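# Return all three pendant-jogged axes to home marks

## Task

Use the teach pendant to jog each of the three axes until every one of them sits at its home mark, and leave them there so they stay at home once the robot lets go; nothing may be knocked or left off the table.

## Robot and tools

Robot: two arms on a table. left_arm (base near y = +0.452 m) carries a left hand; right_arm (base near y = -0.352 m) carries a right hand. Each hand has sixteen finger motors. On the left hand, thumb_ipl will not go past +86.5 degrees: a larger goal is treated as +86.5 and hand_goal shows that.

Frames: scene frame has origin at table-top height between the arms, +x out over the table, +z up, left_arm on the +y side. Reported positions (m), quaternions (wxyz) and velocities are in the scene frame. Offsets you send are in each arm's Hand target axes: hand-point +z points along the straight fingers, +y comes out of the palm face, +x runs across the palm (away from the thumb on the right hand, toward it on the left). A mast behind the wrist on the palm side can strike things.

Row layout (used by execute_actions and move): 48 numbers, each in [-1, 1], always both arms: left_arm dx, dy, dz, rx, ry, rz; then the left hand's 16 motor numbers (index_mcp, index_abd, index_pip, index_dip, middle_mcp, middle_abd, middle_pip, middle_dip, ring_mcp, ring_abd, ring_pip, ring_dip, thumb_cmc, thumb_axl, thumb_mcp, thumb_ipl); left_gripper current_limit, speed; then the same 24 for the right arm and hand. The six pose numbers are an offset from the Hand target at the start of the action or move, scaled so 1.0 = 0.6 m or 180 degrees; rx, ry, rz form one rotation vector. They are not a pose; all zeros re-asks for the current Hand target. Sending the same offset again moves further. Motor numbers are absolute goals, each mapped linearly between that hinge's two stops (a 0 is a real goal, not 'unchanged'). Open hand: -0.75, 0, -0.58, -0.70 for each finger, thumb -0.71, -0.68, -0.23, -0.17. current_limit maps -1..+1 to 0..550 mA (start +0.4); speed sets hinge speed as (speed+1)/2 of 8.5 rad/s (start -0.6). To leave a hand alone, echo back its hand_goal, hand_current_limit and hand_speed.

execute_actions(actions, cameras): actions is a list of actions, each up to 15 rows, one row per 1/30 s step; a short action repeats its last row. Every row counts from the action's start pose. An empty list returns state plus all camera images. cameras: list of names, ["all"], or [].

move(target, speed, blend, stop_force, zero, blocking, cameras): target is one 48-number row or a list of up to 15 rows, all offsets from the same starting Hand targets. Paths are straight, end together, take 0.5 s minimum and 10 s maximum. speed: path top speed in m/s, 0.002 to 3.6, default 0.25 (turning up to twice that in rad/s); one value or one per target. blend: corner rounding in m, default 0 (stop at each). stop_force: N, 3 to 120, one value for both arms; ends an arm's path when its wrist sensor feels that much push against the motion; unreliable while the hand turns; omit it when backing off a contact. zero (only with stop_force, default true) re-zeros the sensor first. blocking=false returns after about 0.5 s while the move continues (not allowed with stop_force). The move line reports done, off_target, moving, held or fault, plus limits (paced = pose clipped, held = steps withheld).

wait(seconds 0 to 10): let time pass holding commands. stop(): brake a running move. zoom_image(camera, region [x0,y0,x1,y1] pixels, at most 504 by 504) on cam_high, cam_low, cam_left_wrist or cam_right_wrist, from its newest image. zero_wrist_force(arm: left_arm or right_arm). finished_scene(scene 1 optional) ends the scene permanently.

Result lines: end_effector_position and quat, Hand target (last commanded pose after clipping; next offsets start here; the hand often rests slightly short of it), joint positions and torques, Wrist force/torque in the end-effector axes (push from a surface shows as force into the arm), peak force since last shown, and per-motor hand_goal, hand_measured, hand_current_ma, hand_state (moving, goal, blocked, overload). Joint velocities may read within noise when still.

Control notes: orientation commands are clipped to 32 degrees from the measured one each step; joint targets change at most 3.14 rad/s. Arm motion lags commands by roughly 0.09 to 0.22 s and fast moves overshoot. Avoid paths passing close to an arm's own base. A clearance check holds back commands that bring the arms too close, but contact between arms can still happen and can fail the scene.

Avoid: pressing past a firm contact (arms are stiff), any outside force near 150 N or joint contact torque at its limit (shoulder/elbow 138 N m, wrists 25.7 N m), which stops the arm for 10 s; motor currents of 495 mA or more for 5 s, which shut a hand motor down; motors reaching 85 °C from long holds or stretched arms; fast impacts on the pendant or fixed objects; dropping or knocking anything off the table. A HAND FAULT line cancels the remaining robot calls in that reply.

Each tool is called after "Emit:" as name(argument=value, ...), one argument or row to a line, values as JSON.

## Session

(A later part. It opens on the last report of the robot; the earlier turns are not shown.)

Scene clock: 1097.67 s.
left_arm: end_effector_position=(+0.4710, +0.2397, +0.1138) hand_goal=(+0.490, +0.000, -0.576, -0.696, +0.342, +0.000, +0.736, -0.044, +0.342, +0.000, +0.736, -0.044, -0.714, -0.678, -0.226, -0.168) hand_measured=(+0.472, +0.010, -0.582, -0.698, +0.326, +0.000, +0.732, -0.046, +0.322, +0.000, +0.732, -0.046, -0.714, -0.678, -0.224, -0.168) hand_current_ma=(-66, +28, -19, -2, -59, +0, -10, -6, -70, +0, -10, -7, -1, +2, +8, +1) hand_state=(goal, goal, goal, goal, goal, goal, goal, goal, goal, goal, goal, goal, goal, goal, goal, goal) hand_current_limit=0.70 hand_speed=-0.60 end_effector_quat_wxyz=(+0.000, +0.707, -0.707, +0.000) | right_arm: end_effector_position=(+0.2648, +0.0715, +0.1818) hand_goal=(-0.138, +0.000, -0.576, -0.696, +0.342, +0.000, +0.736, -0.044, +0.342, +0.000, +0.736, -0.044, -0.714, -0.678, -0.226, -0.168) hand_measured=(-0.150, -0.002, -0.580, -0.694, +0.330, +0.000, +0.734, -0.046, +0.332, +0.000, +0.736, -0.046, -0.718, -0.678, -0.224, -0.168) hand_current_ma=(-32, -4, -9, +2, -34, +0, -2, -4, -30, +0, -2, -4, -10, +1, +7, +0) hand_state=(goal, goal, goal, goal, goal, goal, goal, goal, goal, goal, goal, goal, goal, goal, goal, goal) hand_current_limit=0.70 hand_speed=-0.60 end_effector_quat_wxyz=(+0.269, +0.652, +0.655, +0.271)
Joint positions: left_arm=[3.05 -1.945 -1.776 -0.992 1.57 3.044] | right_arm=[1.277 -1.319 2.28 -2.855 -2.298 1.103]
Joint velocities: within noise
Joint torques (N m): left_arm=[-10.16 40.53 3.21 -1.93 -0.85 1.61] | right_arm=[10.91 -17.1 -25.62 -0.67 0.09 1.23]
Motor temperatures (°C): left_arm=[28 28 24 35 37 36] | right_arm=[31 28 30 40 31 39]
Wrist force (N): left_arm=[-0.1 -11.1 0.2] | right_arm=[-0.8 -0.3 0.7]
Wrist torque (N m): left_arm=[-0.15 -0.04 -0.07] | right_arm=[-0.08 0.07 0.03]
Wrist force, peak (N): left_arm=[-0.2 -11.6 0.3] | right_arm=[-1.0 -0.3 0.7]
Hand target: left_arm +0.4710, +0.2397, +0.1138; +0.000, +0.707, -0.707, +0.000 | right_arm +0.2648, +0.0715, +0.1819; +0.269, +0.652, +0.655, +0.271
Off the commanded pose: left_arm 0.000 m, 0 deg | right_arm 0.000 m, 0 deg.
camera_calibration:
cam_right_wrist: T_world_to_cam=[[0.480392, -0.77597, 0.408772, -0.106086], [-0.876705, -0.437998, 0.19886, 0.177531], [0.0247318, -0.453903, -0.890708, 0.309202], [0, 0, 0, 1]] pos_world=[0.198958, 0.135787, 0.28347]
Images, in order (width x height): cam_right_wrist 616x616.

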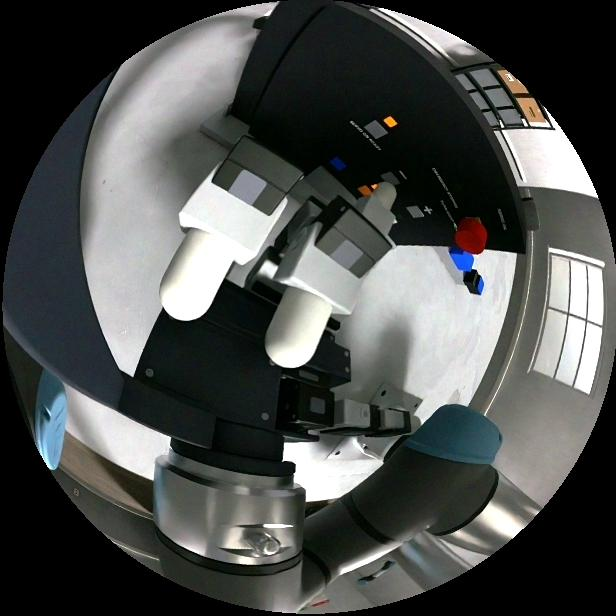

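Emit:
move(
  target=[0,-0.0167,0,0,0,0,0.49,0,-0.576,-0.696,0.342,0,0.737,-0.043,0.342,0,0.737,-0.043,-0.714,-0.678,-0.226,-0.168,0.7,-0.6,0,0,0,0,0,0,-0.137,0,-0.576,-0.696,0.342,0,0.737,-0.043,0.342,0,0.737,-0.043,-0.714,-0.678,-0.226,-0.168,0.7,-0.6],
  speed=0.03,
)

Emit:
move(
  target=[0,0.025,0,0,0,0,0.49,0,-0.576,-0.696,0.342,0,0.737,-0.043,0.342,0,0.737,-0.043,-0.714,-0.678,-0.226,-0.168,0.7,-0.6,0,0,0,0,0,0,-0.137,0,-0.576,-0.696,0.342,0,0.737,-0.043,0.342,0,0.737,-0.043,-0.714,-0.678,-0.226,-0.168,0.7,-0.6],
  speed=0.004,
  stop_force=6,
  cameras=["cam_right_wrist","cam_left_wrist"],
)

Emit:
zoom_image(
  camera="cam_right_wrist",
  region=[330, 80, 530, 280],
)

Emit:
zoom_image(
  camera="cam_left_wrist",
  region=[150, 260, 310, 390],
)

Scene clock: 1111.50 s.
left_arm: end_effector_position=(+0.4811, +0.2398, +0.1138) hand_goal=(+0.490, +0.000, -0.576, -0.696, +0.342, +0.000, +0.736, -0.044, +0.342, +0.000, +0.736, -0.044, -0.714, -0.678, -0.226, -0.168) hand_measured=(+0.472, +0.004, -0.582, -0.698, +0.326, +0.000, +0.732, -0.046, +0.322, +0.000, +0.732, -0.046, -0.714, -0.678, -0.224, -0.168) hand_current_ma=(-66, +8, -19, -2, -59, +0, -10, -6, -70, +0, -10, -7, -1, +2, +8, +1) hand_state=(goal, goal, goal, goal, goal, goal, goal, goal, goal, goal, goal, goal, goal, goal, goal, goal) hand_current_limit=0.70 hand_speed=-0.60 end_effector_quat_wxyz=(+0.000, +0.707, -0.707, +0.000) | right_arm: end_effector_position=(+0.2648, +0.0715, +0.1818) hand_goal=(-0.138, +0.000, -0.576, -0.696, +0.342, +0.000, +0.736, -0.044, +0.342, +0.000, +0.736, -0.044, -0.714, -0.678, -0.226, -0.168) hand_measured=(-0.150, -0.002, -0.580, -0.694, +0.330, +0.000, +0.734, -0.046, +0.332, +0.000, +0.736, -0.046, -0.718, -0.678, -0.224, -0.168) hand_current_ma=(-32, -4, -9, +2, -34, +0, -2, -4, -30, +0, -2, -4, -10, +1, +7, +0) hand_state=(goal, goal, goal, goal, goal, goal, goal, goal, goal, goal, goal, goal, goal, goal, goal, goal) hand_current_limit=0.70 hand_speed=-0.60 end_effector_quat_wxyz=(+0.269, +0.652, +0.655, +0.271)
Joint positions: left_arm=[3.052 -1.965 -1.747 -1.001 1.57 3.046] | right_arm=[1.277 -1.319 2.28 -2.855 -2.298 1.103]
Joint torques (N m): left_arm=[2.82 45.1 8.33 1.97 -1.11 1.5] | right_arm=[11.36 -17.52 -25.42 -0.78 -0.04 1.14]
Wrist force (N): left_arm=[0.9 -0.4 0.3] | right_arm=[-0.6 -0.3 0.6]
Wrist torque (N m): left_arm=[0.08 -0.12 0.08] | right_arm=[-0.07 0.05 0.04]
Wrist force, peak (N): left_arm=[-0.1 -11.5 0.7] | right_arm=[-0.9 -0.3 0.9]
Hand target: left_arm +0.4810, +0.2397, +0.1138; +0.000, +0.707, -0.707, +0.000 | right_arm +0.2648, +0.0715, +0.1819; +0.269, +0.652, +0.655, +0.271
Off the commanded pose: left_arm 0.000 m, 0 deg | right_arm 0.000 m, 0 deg.
move: done

Scene clock: 1114.70 s.
left_arm: end_effector_position=(+0.4714, +0.2397, +0.1138) hand_goal=(+0.490, +0.000, -0.576, -0.696, +0.342, +0.000, +0.736, -0.044, +0.342, +0.000, +0.736, -0.044, -0.714, -0.678, -0.226, -0.168) hand_measured=(+0.472, +0.006, -0.582, -0.698, +0.326, +0.000, +0.732, -0.046, +0.322, +0.000, +0.732, -0.046, -0.714, -0.678, -0.224, -0.168) hand_current_ma=(-66, +14, -19, -2, -59, +0, -10, -6, -70, +0, -10, -7, -1, +2, +8, +1) hand_state=(goal, goal, goal, goal, goal, goal, goal, goal, goal, goal, goal, goal, goal, goal, goal, goal) hand_current_limit=0.70 hand_speed=-0.60 end_effector_quat_wxyz=(+0.000, +0.707, -0.707, +0.000) | right_arm: end_effector_position=(+0.2648, +0.0715, +0.1818) hand_goal=(-0.138, +0.000, -0.576, -0.696, +0.342, +0.000, +0.736, -0.044, +0.342, +0.000, +0.736, -0.044, -0.714, -0.678, -0.226, -0.168) hand_measured=(-0.150, -0.002, -0.580, -0.694, +0.330, +0.000, +0.734, -0.046, +0.332, +0.000, +0.736, -0.046, -0.718, -0.678, -0.224, -0.168) hand_current_ma=(-32, -4, -9, +2, -34, +0, -2, -4, -30, +0, -2, -4, -10, +1, +7, +0) hand_state=(goal, goal, goal, goal, goal, goal, goal, goal, goal, goal, goal, goal, goal, goal, goal, goal) hand_current_limit=0.70 hand_speed=-0.60 end_effector_quat_wxyz=(+0.269, +0.652, +0.655, +0.271)
Joint positions: left_arm=[3.051 -1.946 -1.775 -0.992 1.57 3.045] | right_arm=[1.277 -1.319 2.28 -2.855 -2.298 1.103]
Joint torques (N m): left_arm=[-3.8 28.13 23.86 -1.56 -0.8 -0.25] | right_arm=[11.86 -17.81 -24.19 -0.65 -0.26 1.21]
Wrist force (N): left_arm=[0.3 -6.5 0.3] | right_arm=[-0.8 -0.5 0.5]
Wrist torque (N m): left_arm=[-0.07 -0.07 0.04] | right_arm=[-0.08 0.07 0.02]
Wrist force, peak (N): left_arm=[0.7 -7.9 0.4] | right_arm=[-1.0 -0.5 0.6]
Hand target: left_arm +0.4715, +0.2397, +0.1138; +0.000, +0.707, -0.707, +0.000 (not the last commanded pose) | right_arm +0.2648, +0.0715, +0.1819; +0.269, +0.652, +0.655, +0.271
Off the commanded pose: left_arm 0.005 m, 0 deg | right_arm 0.000 m, 0 deg.
move: contact (left_arm)
camera_calibration:
cam_left_wrist: T_world_to_cam=[[0.659931, 0.750506, -0.0350925, -0.515153], [0.513678, -0.416613, 0.750045, -0.285689], [0.548294, -0.513004, -0.660455, 0.0653523], [0, 0, 0, 1]] pos_world=[0.450885, 0.30113, 0.239364]
cam_right_wrist: T_world_to_cam=[[0.480392, -0.77597, 0.408772, -0.106086], [-0.876705, -0.437998, 0.19886, 0.177531], [0.0247318, -0.453903, -0.890708, 0.309202], [0, 0, 0, 1]] pos_world=[0.198958, 0.135787, 0.28347]
Images, in order (width x height): cam_left_wrist 616x616, cam_right_wrist 616x616.

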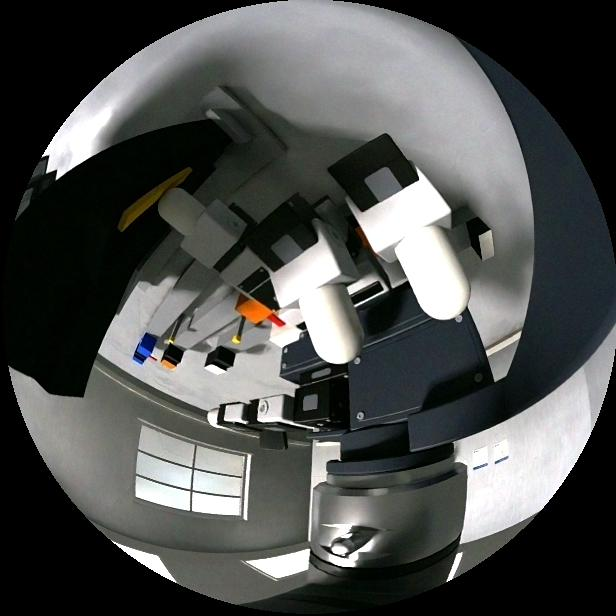

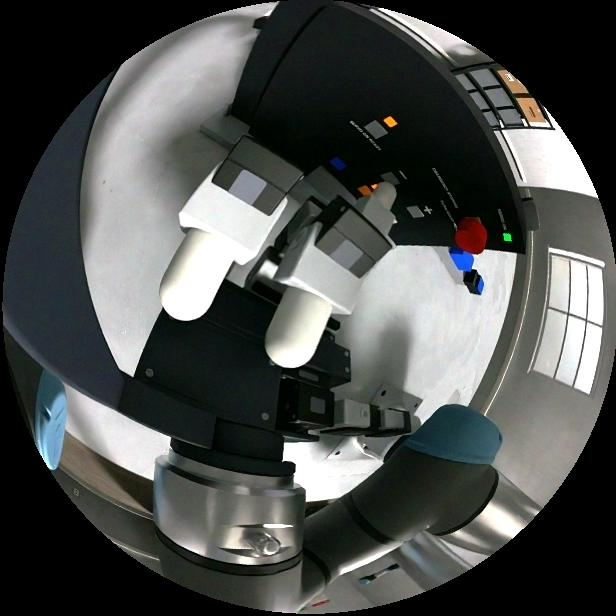

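Scaled by 2.520 from the camera's 616x616 image, which has a finer 880x880 frame.

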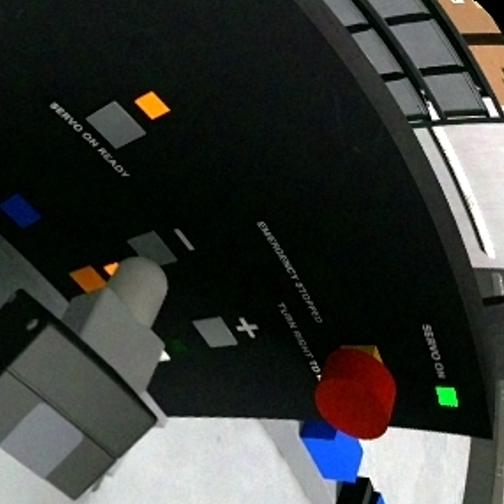

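Scaled by 3.150 from the camera's 616x616 image, which has a finer 880x880 frame.

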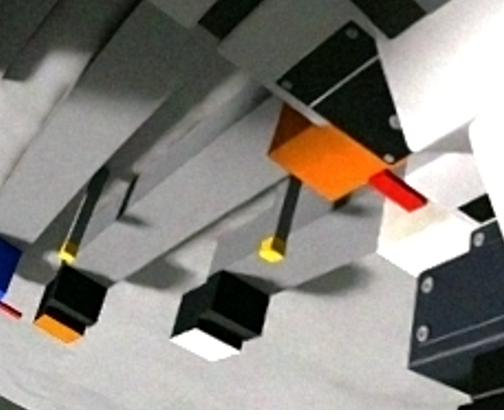

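Emit:
move(
  target=[0,0,0,0,0,0,0.49,0,-0.576,-0.696,0.342,0,0.737,-0.043,0.342,0,0.737,-0.043,-0.714,-0.678,-0.226,-0.168,0.7,-0.6,0,0.0236,0.0236,0,0,0,-0.137,0,-0.576,-0.696,0.342,0,0.737,-0.043,0.342,0,0.737,-0.043,-0.714,-0.678,-0.226,-0.168,0.7,-0.6],
  speed=0.006,
  stop_force=3,
  cameras=["cam_left_wrist"],
)

Emit:
wait(
  seconds=1,
  cameras=["cam_right_wrist","cam_left_wrist"],
)

Emit:
move(
  target=[0,0,0,0,0,0,0.49,0,-0.576,-0.696,0.342,0,0.737,-0.043,0.342,0,0.737,-0.043,-0.714,-0.678,-0.226,-0.168,0.7,-0.6,0,-0.00943,-0.00943,0,0,0,-0.137,0,-0.576,-0.696,0.342,0,0.737,-0.043,0.342,0,0.737,-0.043,-0.714,-0.678,-0.226,-0.168,0.7,-0.6],
  speed=0.05,
  cameras=["cam_right_wrist","cam_left_wrist","cam_high"],
)

Emit:
zoom_image(
  camera="cam_left_wrist",
  region=[150, 260, 310, 390],
)

Emit:
zoom_image(
  camera="cam_high",
  region=[320, 190, 400, 260],
)

Scene clock: 1128.90 s.
left_arm: end_effector_position=(+0.4715, +0.2397, +0.1138) hand_goal=(+0.490, +0.000, -0.576, -0.696, +0.342, +0.000, +0.736, -0.044, +0.342, +0.000, +0.736, -0.044, -0.714, -0.678, -0.226, -0.168) hand_measured=(+0.472, +0.006, -0.582, -0.698, +0.326, +0.000, +0.732, -0.046, +0.322, +0.000, +0.732, -0.046, -0.714, -0.678, -0.224, -0.168) hand_current_ma=(-66, +14, -19, -2, -59, +0, -10, -6, -70, +0, -10, -7, -1, +2, +8, +1) hand_state=(goal, goal, goal, goal, goal, goal, goal, goal, goal, goal, goal, goal, goal, goal, goal, goal) hand_current_limit=0.70 hand_speed=-0.60 end_effector_quat_wxyz=(+0.000, +0.707, -0.707, +0.000) | right_arm: end_effector_position=(+0.2734, +0.0716, +0.1818) hand_goal=(-0.138, +0.000, -0.576, -0.696, +0.342, +0.000, +0.736, -0.044, +0.342, +0.000, +0.736, -0.044, -0.714, -0.678, -0.226, -0.168) hand_measured=(-0.150, -0.002, -0.580, -0.694, +0.330, +0.000, +0.734, -0.046, +0.332, +0.000, +0.736, -0.046, -0.718, -0.678, -0.224, -0.168) hand_current_ma=(-32, -4, -9, +2, -34, +0, -2, -4, -30, +0, -2, -4, -10, +1, +7, +0) hand_state=(goal, goal, goal, goal, goal, goal, goal, goal, goal, goal, goal, goal, goal, goal, goal, goal) hand_current_limit=0.70 hand_speed=-0.60 end_effector_quat_wxyz=(+0.269, +0.652, +0.655, +0.271)
Joint positions: left_arm=[3.051 -1.946 -1.775 -0.992 1.57 3.045] | right_arm=[1.258 -1.314 2.278 -2.875 -2.292 1.079]
Joint torques (N m): left_arm=[2.95 28.03 23.38 -1.54 -0.7 1.62] | right_arm=[13.18 -30.99 -11.8 -0.49 -3.49 1.17]
Wrist force (N): left_arm=[0.5 -6.6 0.1] | right_arm=[-0.9 -2.5 -1.2]
Wrist torque (N m): left_arm=[-0.08 -0.11 0.06] | right_arm=[-0.02 -0.01 0.05]
Wrist force, peak (N): left_arm=[0.8 -6.9 0.3] | right_arm=[-0.8 -2.8 -1.8]
Hand target: left_arm +0.4715, +0.2397, +0.1138; +0.000, +0.707, -0.707, +0.000 | right_arm +0.2734, +0.0715, +0.1818; +0.269, +0.652, +0.655, +0.271 (not the last commanded pose)
Off the commanded pose: left_arm 0.000 m, 0 deg | right_arm 0.011 m, 0 deg.
move: contact (right_arm)
camera_calibration:
cam_left_wrist: T_world_to_cam=[[0.659931, 0.750506, -0.0350925, -0.515153], [0.513678, -0.416613, 0.750045, -0.285689], [0.548294, -0.513004, -0.660455, 0.0653523], [0, 0, 0, 1]] pos_world=[0.450885, 0.30113, 0.239364]
Images, in order (width x height): cam_left_wrist 616x616.

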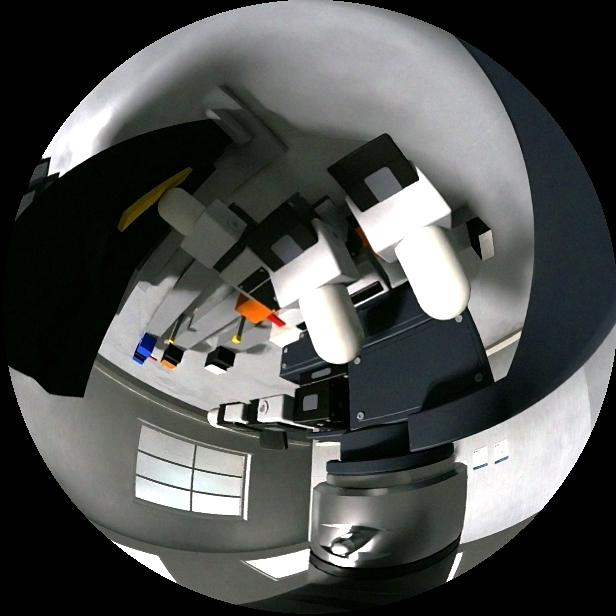

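Scene clock: 1129.90 s.
left_arm: end_effector_position=(+0.4715, +0.2397, +0.1138) hand_goal=(+0.490, +0.000, -0.576, -0.696, +0.342, +0.000, +0.736, -0.044, +0.342, +0.000, +0.736, -0.044, -0.714, -0.678, -0.226, -0.168) hand_measured=(+0.472, +0.006, -0.582, -0.698, +0.326, +0.000, +0.732, -0.046, +0.322, +0.000, +0.732, -0.046, -0.714, -0.678, -0.224, -0.168) hand_current_ma=(-66, +14, -19, -2, -59, +0, -10, -6, -70, +0, -10, -7, -1, +2, +8, +1) hand_state=(goal, goal, goal, goal, goal, goal, goal, goal, goal, goal, goal, goal, goal, goal, goal, goal) hand_current_limit=0.70 hand_speed=-0.60 end_effector_quat_wxyz=(+0.000, +0.707, -0.707, +0.000) | right_arm: end_effector_position=(+0.2734, +0.0715, +0.1818) hand_goal=(-0.138, +0.000, -0.576, -0.696, +0.342, +0.000, +0.736, -0.044, +0.342, +0.000, +0.736, -0.044, -0.714, -0.678, -0.226, -0.168) hand_measured=(-0.150, -0.002, -0.580, -0.694, +0.330, +0.000, +0.734, -0.046, +0.332, +0.000, +0.736, -0.046, -0.718, -0.678, -0.224, -0.168) hand_current_ma=(-32, -4, -9, +2, -34, +0, -2, -4, -30, +0, -2, -4, -10, +1, +7, +0) hand_state=(goal, goal, goal, goal, goal, goal, goal, goal, goal, goal, goal, goal, goal, goal, goal, goal) hand_current_limit=0.70 hand_speed=-0.60 end_effector_quat_wxyz=(+0.269, +0.652, +0.655, +0.271)
Joint positions: left_arm=[3.051 -1.946 -1.775 -0.992 1.57 3.045] | right_arm=[1.258 -1.314 2.278 -2.875 -2.292 1.079]
Joint torques (N m): left_arm=[3.21 28.69 23.98 -1.56 -0.8 1.62] | right_arm=[12.63 -30.15 -4.81 -0.54 -3.52 1.22]
Wrist force (N): left_arm=[0.6 -6.5 0.2] | right_arm=[-0.9 -2.6 -1.5]
Wrist torque (N m): left_arm=[-0.06 -0.12 0.07] | right_arm=[0.00 0.01 0.05]
Wrist force, peak (N): left_arm=[0.6 -6.8 0.4] | right_arm=[-1.0 -2.8 -1.7]
Hand target: left_arm +0.4715, +0.2397, +0.1138; +0.000, +0.707, -0.707, +0.000 | right_arm +0.2734, +0.0715, +0.1818; +0.269, +0.652, +0.655, +0.271 (not the last commanded pose)
Off the commanded pose: left_arm 0.000 m, 0 deg | right_arm 0.011 m, 0 deg.
wait: 1.00 s; at rest by 0.17 s
camera_calibration:
cam_left_wrist: T_world_to_cam=[[0.659931, 0.750506, -0.0350925, -0.515153], [0.513678, -0.416613, 0.750045, -0.285689], [0.548294, -0.513004, -0.660455, 0.0653523], [0, 0, 0, 1]] pos_world=[0.450885, 0.30113, 0.239364]
cam_right_wrist: T_world_to_cam=[[0.480392, -0.77597, 0.408772, -0.110139], [-0.876705, -0.437998, 0.19886, 0.185114], [0.0247318, -0.453903, -0.890708, 0.309035], [0, 0, 0, 1]] pos_world=[0.207558, 0.135887, 0.28347]
Images, in order (width x height): cam_left_wrist 616x616, cam_right_wrist 616x616.

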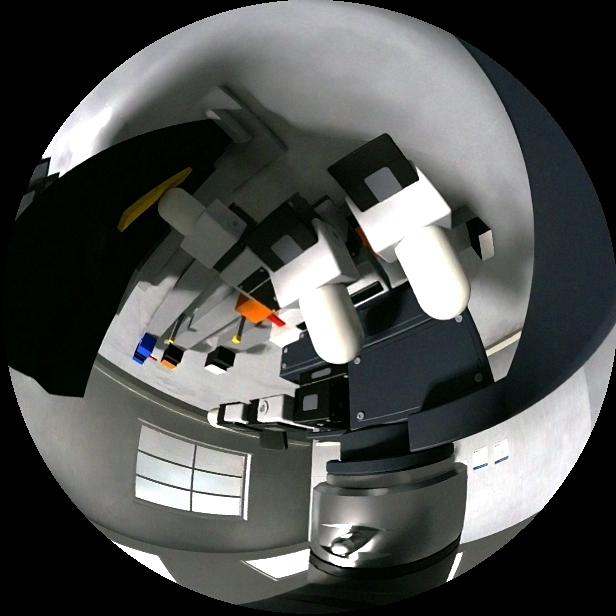

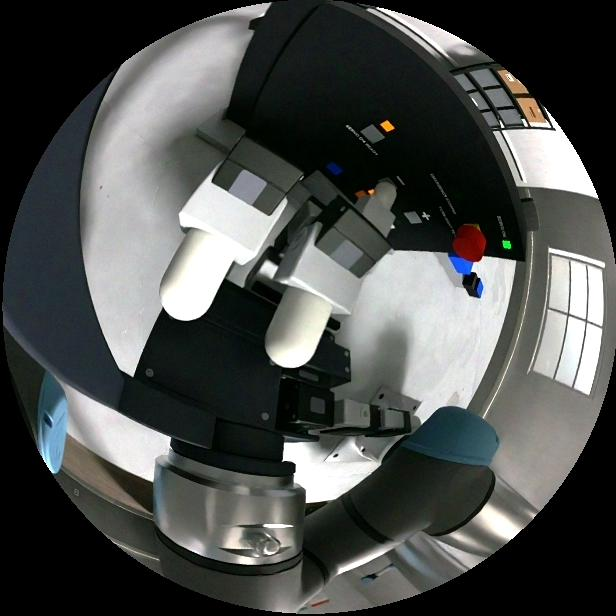

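Scene clock: 1130.60 s.
left_arm: end_effector_position=(+0.4715, +0.2397, +0.1138) hand_goal=(+0.490, +0.000, -0.576, -0.696, +0.342, +0.000, +0.736, -0.044, +0.342, +0.000, +0.736, -0.044, -0.714, -0.678, -0.226, -0.168) hand_measured=(+0.472, +0.006, -0.582, -0.698, +0.326, +0.000, +0.732, -0.046, +0.322, +0.000, +0.732, -0.046, -0.714, -0.678, -0.224, -0.168) hand_current_ma=(-66, +14, -19, -2, -59, +0, -10, -6, -70, +0, -10, -7, -1, +2, +8, +1) hand_state=(goal, goal, goal, goal, goal, goal, goal, goal, goal, goal, goal, goal, goal, goal, goal, goal) hand_current_limit=0.70 hand_speed=-0.60 end_effector_quat_wxyz=(+0.000, +0.707, -0.707, +0.000) | right_arm: end_effector_position=(+0.2652, +0.0715, +0.1818) hand_goal=(-0.138, +0.000, -0.576, -0.696, +0.342, +0.000, +0.736, -0.044, +0.342, +0.000, +0.736, -0.044, -0.714, -0.678, -0.226, -0.168) hand_measured=(-0.150, -0.002, -0.580, -0.694, +0.330, +0.000, +0.734, -0.046, +0.332, +0.000, +0.736, -0.046, -0.718, -0.678, -0.224, -0.168) hand_current_ma=(-32, -4, -9, +2, -34, +0, -2, -4, -30, +0, -2, -4, -10, +1, +7, +0) hand_state=(goal, goal, goal, goal, goal, goal, goal, goal, goal, goal, goal, goal, goal, goal, goal, goal) hand_current_limit=0.70 hand_speed=-0.60 end_effector_quat_wxyz=(+0.270, +0.652, +0.655, +0.271)
Joint positions: left_arm=[3.051 -1.946 -1.775 -0.992 1.57 3.045] | right_arm=[1.276 -1.319 2.28 -2.856 -2.298 1.102]
Joint torques (N m): left_arm=[3.11 28.11 22.77 -1.49 -0.89 1.55] | right_arm=[-11.06 -20.78 -7.32 -4.65 -1.75 -1.13]
Wrist force (N): left_arm=[0.4 -6.3 0.5] | right_arm=[-0.5 -0.5 0.4]
Wrist torque (N m): left_arm=[-0.07 -0.08 0.05] | right_arm=[-0.08 0.04 -0.03]
Wrist force, peak (N): left_arm=[0.5 -6.8 0.5] | right_arm=[-0.7 -2.9 -1.1]
Hand target: left_arm +0.4715, +0.2397, +0.1138; +0.000, +0.707, -0.707, +0.000 | right_arm +0.2654, +0.0715, +0.1818; +0.269, +0.652, +0.655, +0.271
Off the commanded pose: left_arm 0.000 m, 0 deg | right_arm 0.000 m, 0 deg.
move: done
camera_calibration:
cam_left_wrist: T_world_to_cam=[[0.659931, 0.750506, -0.0350925, -0.515153], [0.513678, -0.416613, 0.750045, -0.285689], [0.548294, -0.513004, -0.660455, 0.0653523], [0, 0, 0, 1]] pos_world=[0.450885, 0.30113, 0.239364]
cam_right_wrist: T_world_to_cam=[[0.480467, -0.775877, 0.40886, -0.10633], [-0.876664, -0.438038, 0.198953, 0.177852], [0.0247332, -0.454023, -0.890647, 0.309191], [0, 0, 0, 1]] pos_world=[0.199358, 0.135787, 0.283469]
Images, in order (width x height): cam_high 672x504, cam_left_wrist 616x616, cam_right_wrist 616x616.

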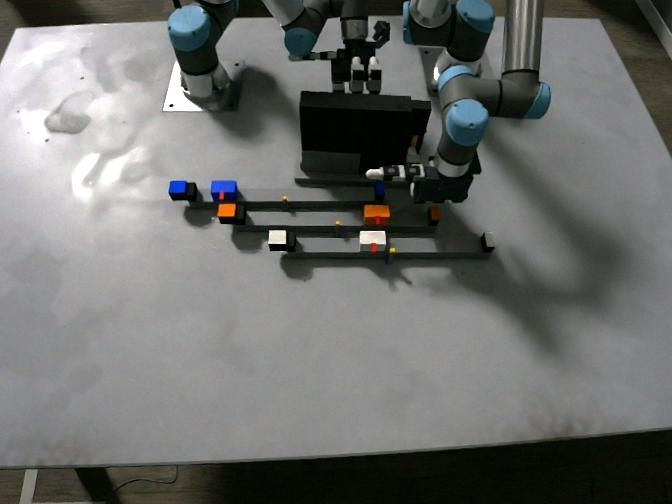

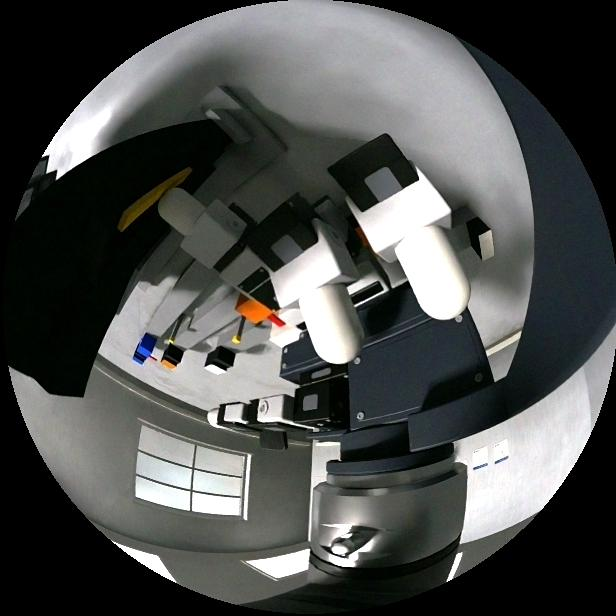

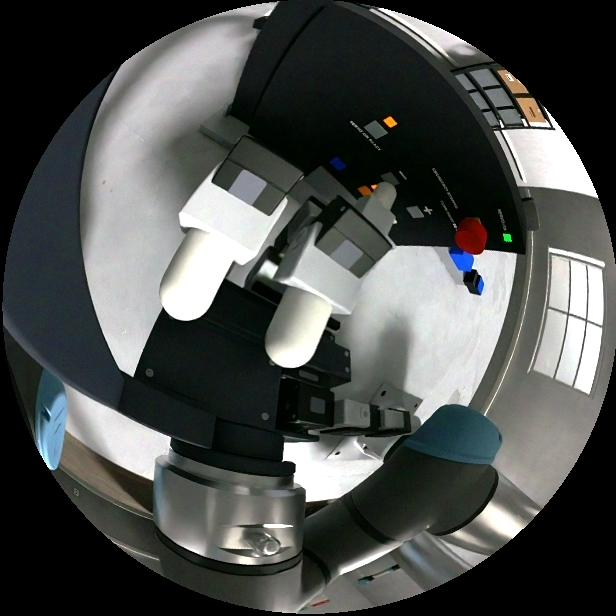

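Scaled by 3.150 from the camera's 616x616 image, which has a finer 880x880 frame.

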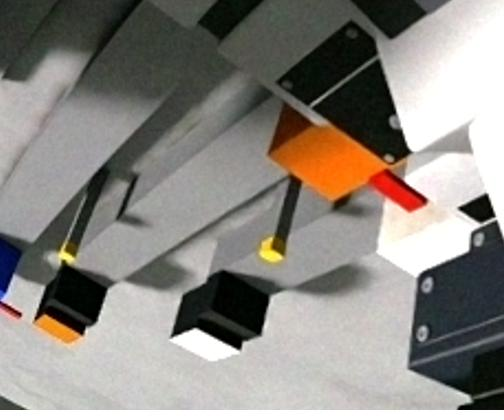

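Scaled by 6.300.

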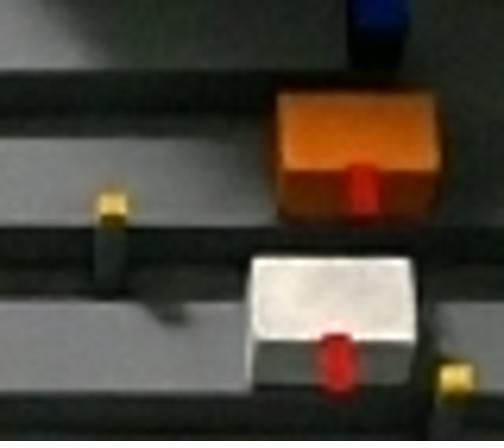

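Emit:
move(
  target=[0,0,0,0,0,0,0.49,0,-0.576,-0.696,0.342,0,0.737,-0.043,0.342,0,0.737,-0.043,-0.714,-0.678,-0.226,-0.168,0.7,-0.6,0,0.0236,0.0236,0,0,0,-0.137,0,-0.576,-0.696,0.342,0,0.737,-0.043,0.342,0,0.737,-0.043,-0.714,-0.678,-0.226,-0.168,0.7,-0.6],
  speed=0.006,
  stop_force=6,
  cameras=["cam_right_wrist"],
)

Emit:
move(
  target=[0,0,0,0,0,0,0.49,0,-0.576,-0.696,0.342,0,0.737,-0.043,0.342,0,0.737,-0.043,-0.714,-0.678,-0.226,-0.168,0.7,-0.6,0,-0.00943,-0.00943,0,0,0,-0.137,0,-0.576,-0.696,0.342,0,0.737,-0.043,0.342,0,0.737,-0.043,-0.714,-0.678,-0.226,-0.168,0.7,-0.6],
  speed=0.05,
  cameras=["cam_right_wrist","cam_left_wrist","cam_high"],
)

Emit:
zoom_image(
  camera="cam_left_wrist",
  region=[150, 260, 310, 390],
)

Emit:
zoom_image(
  camera="cam_high",
  region=[320, 190, 400, 260],
)

Scene clock: 1145.17 s.
left_arm: end_effector_position=(+0.4715, +0.2397, +0.1138) hand_goal=(+0.490, +0.000, -0.576, -0.696, +0.342, +0.000, +0.736, -0.044, +0.342, +0.000, +0.736, -0.044, -0.714, -0.678, -0.226, -0.168) hand_measured=(+0.472, +0.006, -0.582, -0.698, +0.326, +0.000, +0.732, -0.046, +0.322, +0.000, +0.732, -0.046, -0.714, -0.678, -0.224, -0.168) hand_current_ma=(-66, +14, -19, -2, -59, +0, -10, -6, -70, +0, -10, -7, -1, +2, +8, +1) hand_state=(goal, goal, goal, goal, goal, goal, goal, goal, goal, goal, goal, goal, goal, goal, goal, goal) hand_current_limit=0.70 hand_speed=-0.60 end_effector_quat_wxyz=(+0.000, +0.707, -0.707, +0.000) | right_arm: end_effector_position=(+0.2742, +0.0716, +0.1818) hand_goal=(-0.138, +0.000, -0.576, -0.696, +0.342, +0.000, +0.736, -0.044, +0.342, +0.000, +0.736, -0.044, -0.714, -0.678, -0.226, -0.168) hand_measured=(-0.150, -0.002, -0.580, -0.694, +0.330, +0.000, +0.734, -0.046, +0.332, +0.000, +0.736, -0.046, -0.718, -0.678, -0.224, -0.168) hand_current_ma=(-32, -5, -7, +2, -34, +0, -2, -4, -30, +0, -2, -4, -10, +1, +7, +0) hand_state=(goal, goal, goal, goal, goal, goal, goal, goal, goal, goal, goal, goal, goal, goal, goal, goal) hand_current_limit=0.70 hand_speed=-0.60 end_effector_quat_wxyz=(+0.269, +0.652, +0.655, +0.271)
Joint positions: left_arm=[3.051 -1.946 -1.775 -0.992 1.57 3.045] | right_arm=[1.256 -1.313 2.278 -2.877 -2.291 1.077]
Joint torques (N m): left_arm=[3.33 28.07 23.19 -1.25 -0.94 1.45] | right_arm=[11.94 -30.58 -15.75 -0.45 -3.82 1.1]
Wrist force (N): left_arm=[0.4 -6.4 0.5] | right_arm=[-0.8 -5.9 -3.8]
Wrist torque (N m): left_arm=[-0.08 -0.09 0.05] | right_arm=[0.04 -0.07 0.10]
Wrist force, peak (N): left_arm=[0.9 -6.9 0.4] | right_arm=[-0.9 -9.2 -6.5]
Hand target: left_arm +0.4715, +0.2397, +0.1138; +0.000, +0.707, -0.707, +0.000 | right_arm +0.2742, +0.0716, +0.1818; +0.269, +0.652, +0.655, +0.271 (not the last commanded pose)
Off the commanded pose: left_arm 0.000 m, 0 deg | right_arm 0.011 m, 0 deg.
move: contact (right_arm)
camera_calibration:
cam_right_wrist: T_world_to_cam=[[0.480394, -0.776005, 0.408703, -0.1105], [-0.876704, -0.438018, 0.198821, 0.185829], [0.024733, -0.453824, -0.890748, 0.309016], [0, 0, 0, 1]] pos_world=[0.208358, 0.135887, 0.28347]
Images, in order (width x height): cam_right_wrist 616x616.

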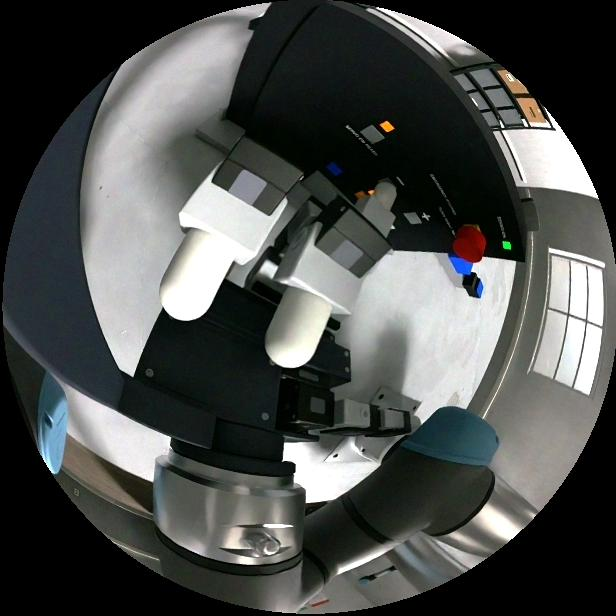

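Scene clock: 1145.87 s.
left_arm: end_effector_position=(+0.4715, +0.2397, +0.1138) hand_goal=(+0.490, +0.000, -0.576, -0.696, +0.342, +0.000, +0.736, -0.044, +0.342, +0.000, +0.736, -0.044, -0.714, -0.678, -0.226, -0.168) hand_measured=(+0.472, +0.006, -0.582, -0.698, +0.326, +0.000, +0.732, -0.046, +0.322, +0.000, +0.732, -0.046, -0.714, -0.678, -0.224, -0.168) hand_current_ma=(-66, +14, -19, -2, -59, +0, -10, -6, -70, +0, -10, -7, -1, +2, +8, +1) hand_state=(goal, goal, goal, goal, goal, goal, goal, goal, goal, goal, goal, goal, goal, goal, goal, goal) hand_current_limit=0.70 hand_speed=-0.60 end_effector_quat_wxyz=(+0.000, +0.707, -0.707, +0.000) | right_arm: end_effector_position=(+0.2660, +0.0715, +0.1818) hand_goal=(-0.138, +0.000, -0.576, -0.696, +0.342, +0.000, +0.736, -0.044, +0.342, +0.000, +0.736, -0.044, -0.714, -0.678, -0.226, -0.168) hand_measured=(-0.150, -0.002, -0.580, -0.694, +0.330, +0.000, +0.734, -0.046, +0.332, +0.000, +0.736, -0.046, -0.718, -0.678, -0.224, -0.168) hand_current_ma=(-32, -5, -7, +2, -34, +0, -2, -4, -30, +0, -2, -4, -10, +1, +7, +0) hand_state=(goal, goal, goal, goal, goal, goal, goal, goal, goal, goal, goal, goal, goal, goal, goal, goal) hand_current_limit=0.70 hand_speed=-0.60 end_effector_quat_wxyz=(+0.270, +0.652, +0.655, +0.271)
Joint positions: left_arm=[3.051 -1.946 -1.775 -0.992 1.57 3.045] | right_arm=[1.274 -1.319 2.28 -2.858 -2.297 1.1]
Joint torques (N m): left_arm=[3.2 29.06 22.16 -1.42 -0.89 1.22] | right_arm=[-10.86 -20.42 -7.21 -4.73 -1.76 -1.42]
Wrist force (N): left_arm=[0.6 -6.2 0.6] | right_arm=[-0.8 -0.5 0.5]
Wrist torque (N m): left_arm=[-0.06 -0.11 0.06] | right_arm=[-0.08 0.08 -0.05]
Wrist force, peak (N): left_arm=[0.2 -6.8 0.3] | right_arm=[-0.9 -5.9 -3.8]
Hand target: left_arm +0.4715, +0.2397, +0.1138; +0.000, +0.707, -0.707, +0.000 | right_arm +0.2662, +0.0715, +0.1818; +0.269, +0.652, +0.655, +0.271
Off the commanded pose: left_arm 0.000 m, 0 deg | right_arm 0.000 m, 0 deg.
move: done
camera_calibration:
cam_left_wrist: T_world_to_cam=[[0.659931, 0.750506, -0.0350925, -0.515153], [0.513678, -0.416613, 0.750045, -0.285689], [0.548294, -0.513004, -0.660455, 0.0653523], [0, 0, 0, 1]] pos_world=[0.450885, 0.30113, 0.239364]
cam_right_wrist: T_world_to_cam=[[0.480467, -0.775877, 0.40886, -0.106714], [-0.876664, -0.438038, 0.198953, 0.178554], [0.0247332, -0.454023, -0.890647, 0.309171], [0, 0, 0, 1]] pos_world=[0.200158, 0.135787, 0.283469]
Images, in order (width x height): cam_high 672x504, cam_left_wrist 616x616, cam_right_wrist 616x616.

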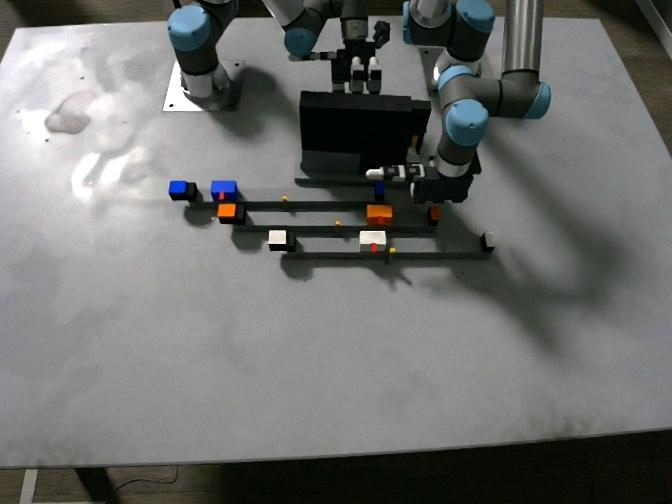

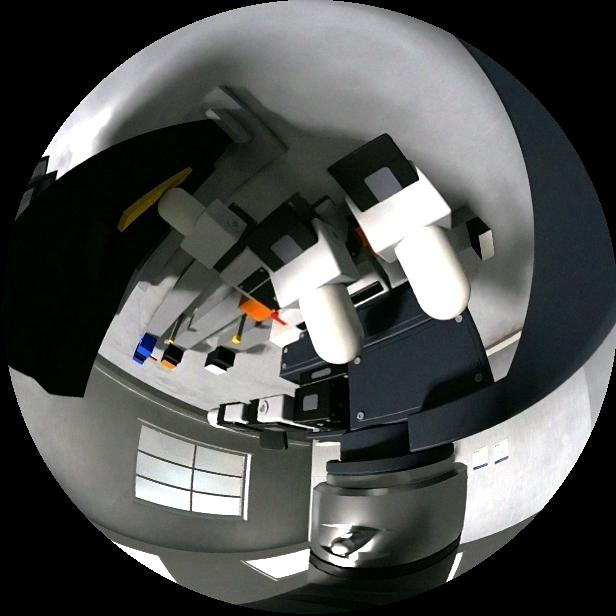

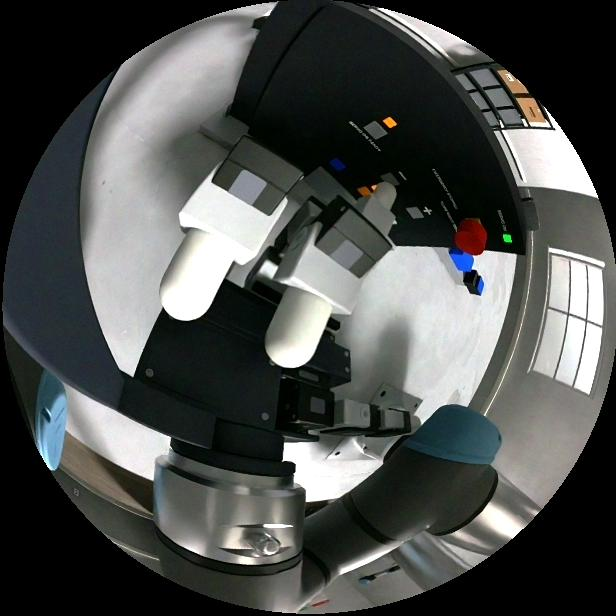

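Scaled by 3.150 from the camera's 616x616 image, which has a finer 880x880 frame.

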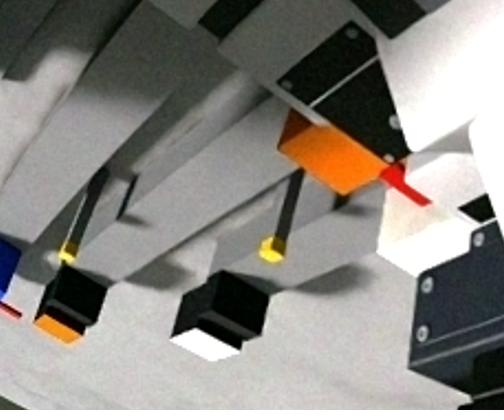

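Scaled by 6.300.

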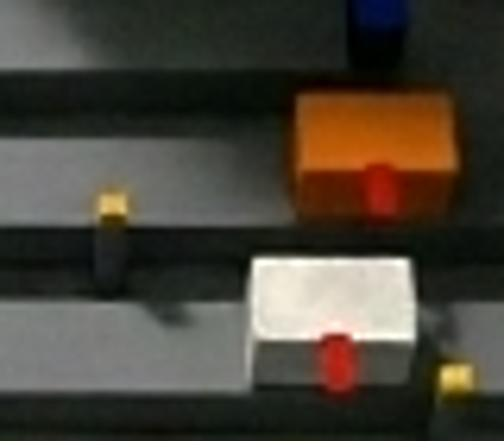

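Emit:
move(
  target=[0,0,0,0,0,0,0.49,0,-0.576,-0.696,0.342,0,0.737,-0.043,0.342,0,0.737,-0.043,-0.714,-0.678,-0.226,-0.168,0.7,-0.6,-0.0725,-0.0094,-0.0094,0,0,0,-0.137,0,-0.576,-0.696,0.342,0,0.737,-0.043,0.342,0,0.737,-0.043,-0.714,-0.678,-0.226,-0.168,0.7,-0.6],
  speed=0.08,
  cameras=["cam_right_wrist"],
)

Emit:
zoom_image(
  camera="cam_right_wrist",
  region=[290, 80, 490, 280],
)

Scene clock: 1165.63 s.
left_arm: end_effector_position=(+0.4715, +0.2397, +0.1138) hand_goal=(+0.490, +0.000, -0.576, -0.696, +0.342, +0.000, +0.736, -0.044, +0.342, +0.000, +0.736, -0.044, -0.714, -0.678, -0.226, -0.168) hand_measured=(+0.472, +0.006, -0.582, -0.698, +0.326, +0.000, +0.732, -0.046, +0.322, +0.000, +0.732, -0.046, -0.714, -0.678, -0.224, -0.168) hand_current_ma=(-66, +14, -19, -2, -59, +0, -10, -6, -70, +0, -10, -7, -1, +2, +8, +1) hand_state=(goal, goal, goal, goal, goal, goal, goal, goal, goal, goal, goal, goal, goal, goal, goal, goal) hand_current_limit=0.70 hand_speed=-0.60 end_effector_quat_wxyz=(+0.000, +0.707, -0.707, +0.000) | right_arm: end_effector_position=(+0.2585, +0.0280, +0.1818) hand_goal=(-0.138, +0.000, -0.576, -0.696, +0.342, +0.000, +0.736, -0.044, +0.342, +0.000, +0.736, -0.044, -0.714, -0.678, -0.226, -0.168) hand_measured=(-0.150, -0.002, -0.580, -0.694, +0.330, +0.000, +0.734, -0.046, +0.332, +0.000, +0.736, -0.046, -0.718, -0.678, -0.224, -0.168) hand_current_ma=(-32, -4, -7, +2, -34, +0, -2, -4, -30, +0, -2, -4, -10, +1, +7, +0) hand_state=(goal, goal, goal, goal, goal, goal, goal, goal, goal, goal, goal, goal, goal, goal, goal, goal) hand_current_limit=0.70 hand_speed=-0.60 end_effector_quat_wxyz=(+0.269, +0.652, +0.655, +0.271)
Joint positions: left_arm=[3.051 -1.946 -1.775 -0.992 1.57 3.045] | right_arm=[1.255 -1.397 2.398 -2.914 -2.291 1.075]
Joint torques (N m): left_arm=[1.87 28.91 22.54 -1.59 -0.95 1.27] | right_arm=[13.24 -22.15 -16.2 -0.38 -2.09 1.19]
Wrist force (N): left_arm=[0.6 -6.4 0.3] | right_arm=[-0.8 -0.1 0.5]
Wrist torque (N m): left_arm=[-0.06 -0.12 0.07] | right_arm=[-0.02 0.06 0.02]
Wrist force, peak (N): left_arm=[0.6 -6.8 0.3] | right_arm=[-1.7 -0.4 0.4]
Hand target: left_arm +0.4715, +0.2397, +0.1138; +0.000, +0.707, -0.707, +0.000 | right_arm +0.2584, +0.0280, +0.1819; +0.269, +0.652, +0.655, +0.271
Off the commanded pose: left_arm 0.000 m, 0 deg | right_arm 0.000 m, 0 deg.
move: done
camera_calibration:
cam_right_wrist: T_world_to_cam=[[0.480296, -0.776099, 0.408639, -0.136746], [-0.876763, -0.43785, 0.198931, 0.152932], [0.0245328, -0.453826, -0.890753, 0.289657], [0, 0, 0, 1]] pos_world=[0.192658, 0.0922867, 0.28347]
Images, in order (width x height): cam_right_wrist 616x616.

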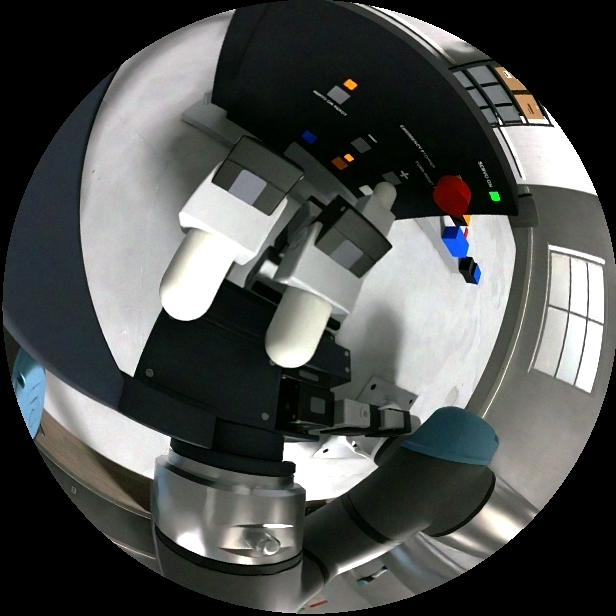

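Scaled by 2.520 from the camera's 616x616 image, which has a finer 880x880 frame.

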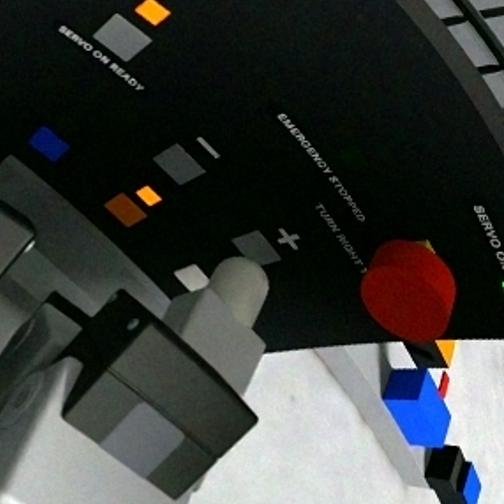

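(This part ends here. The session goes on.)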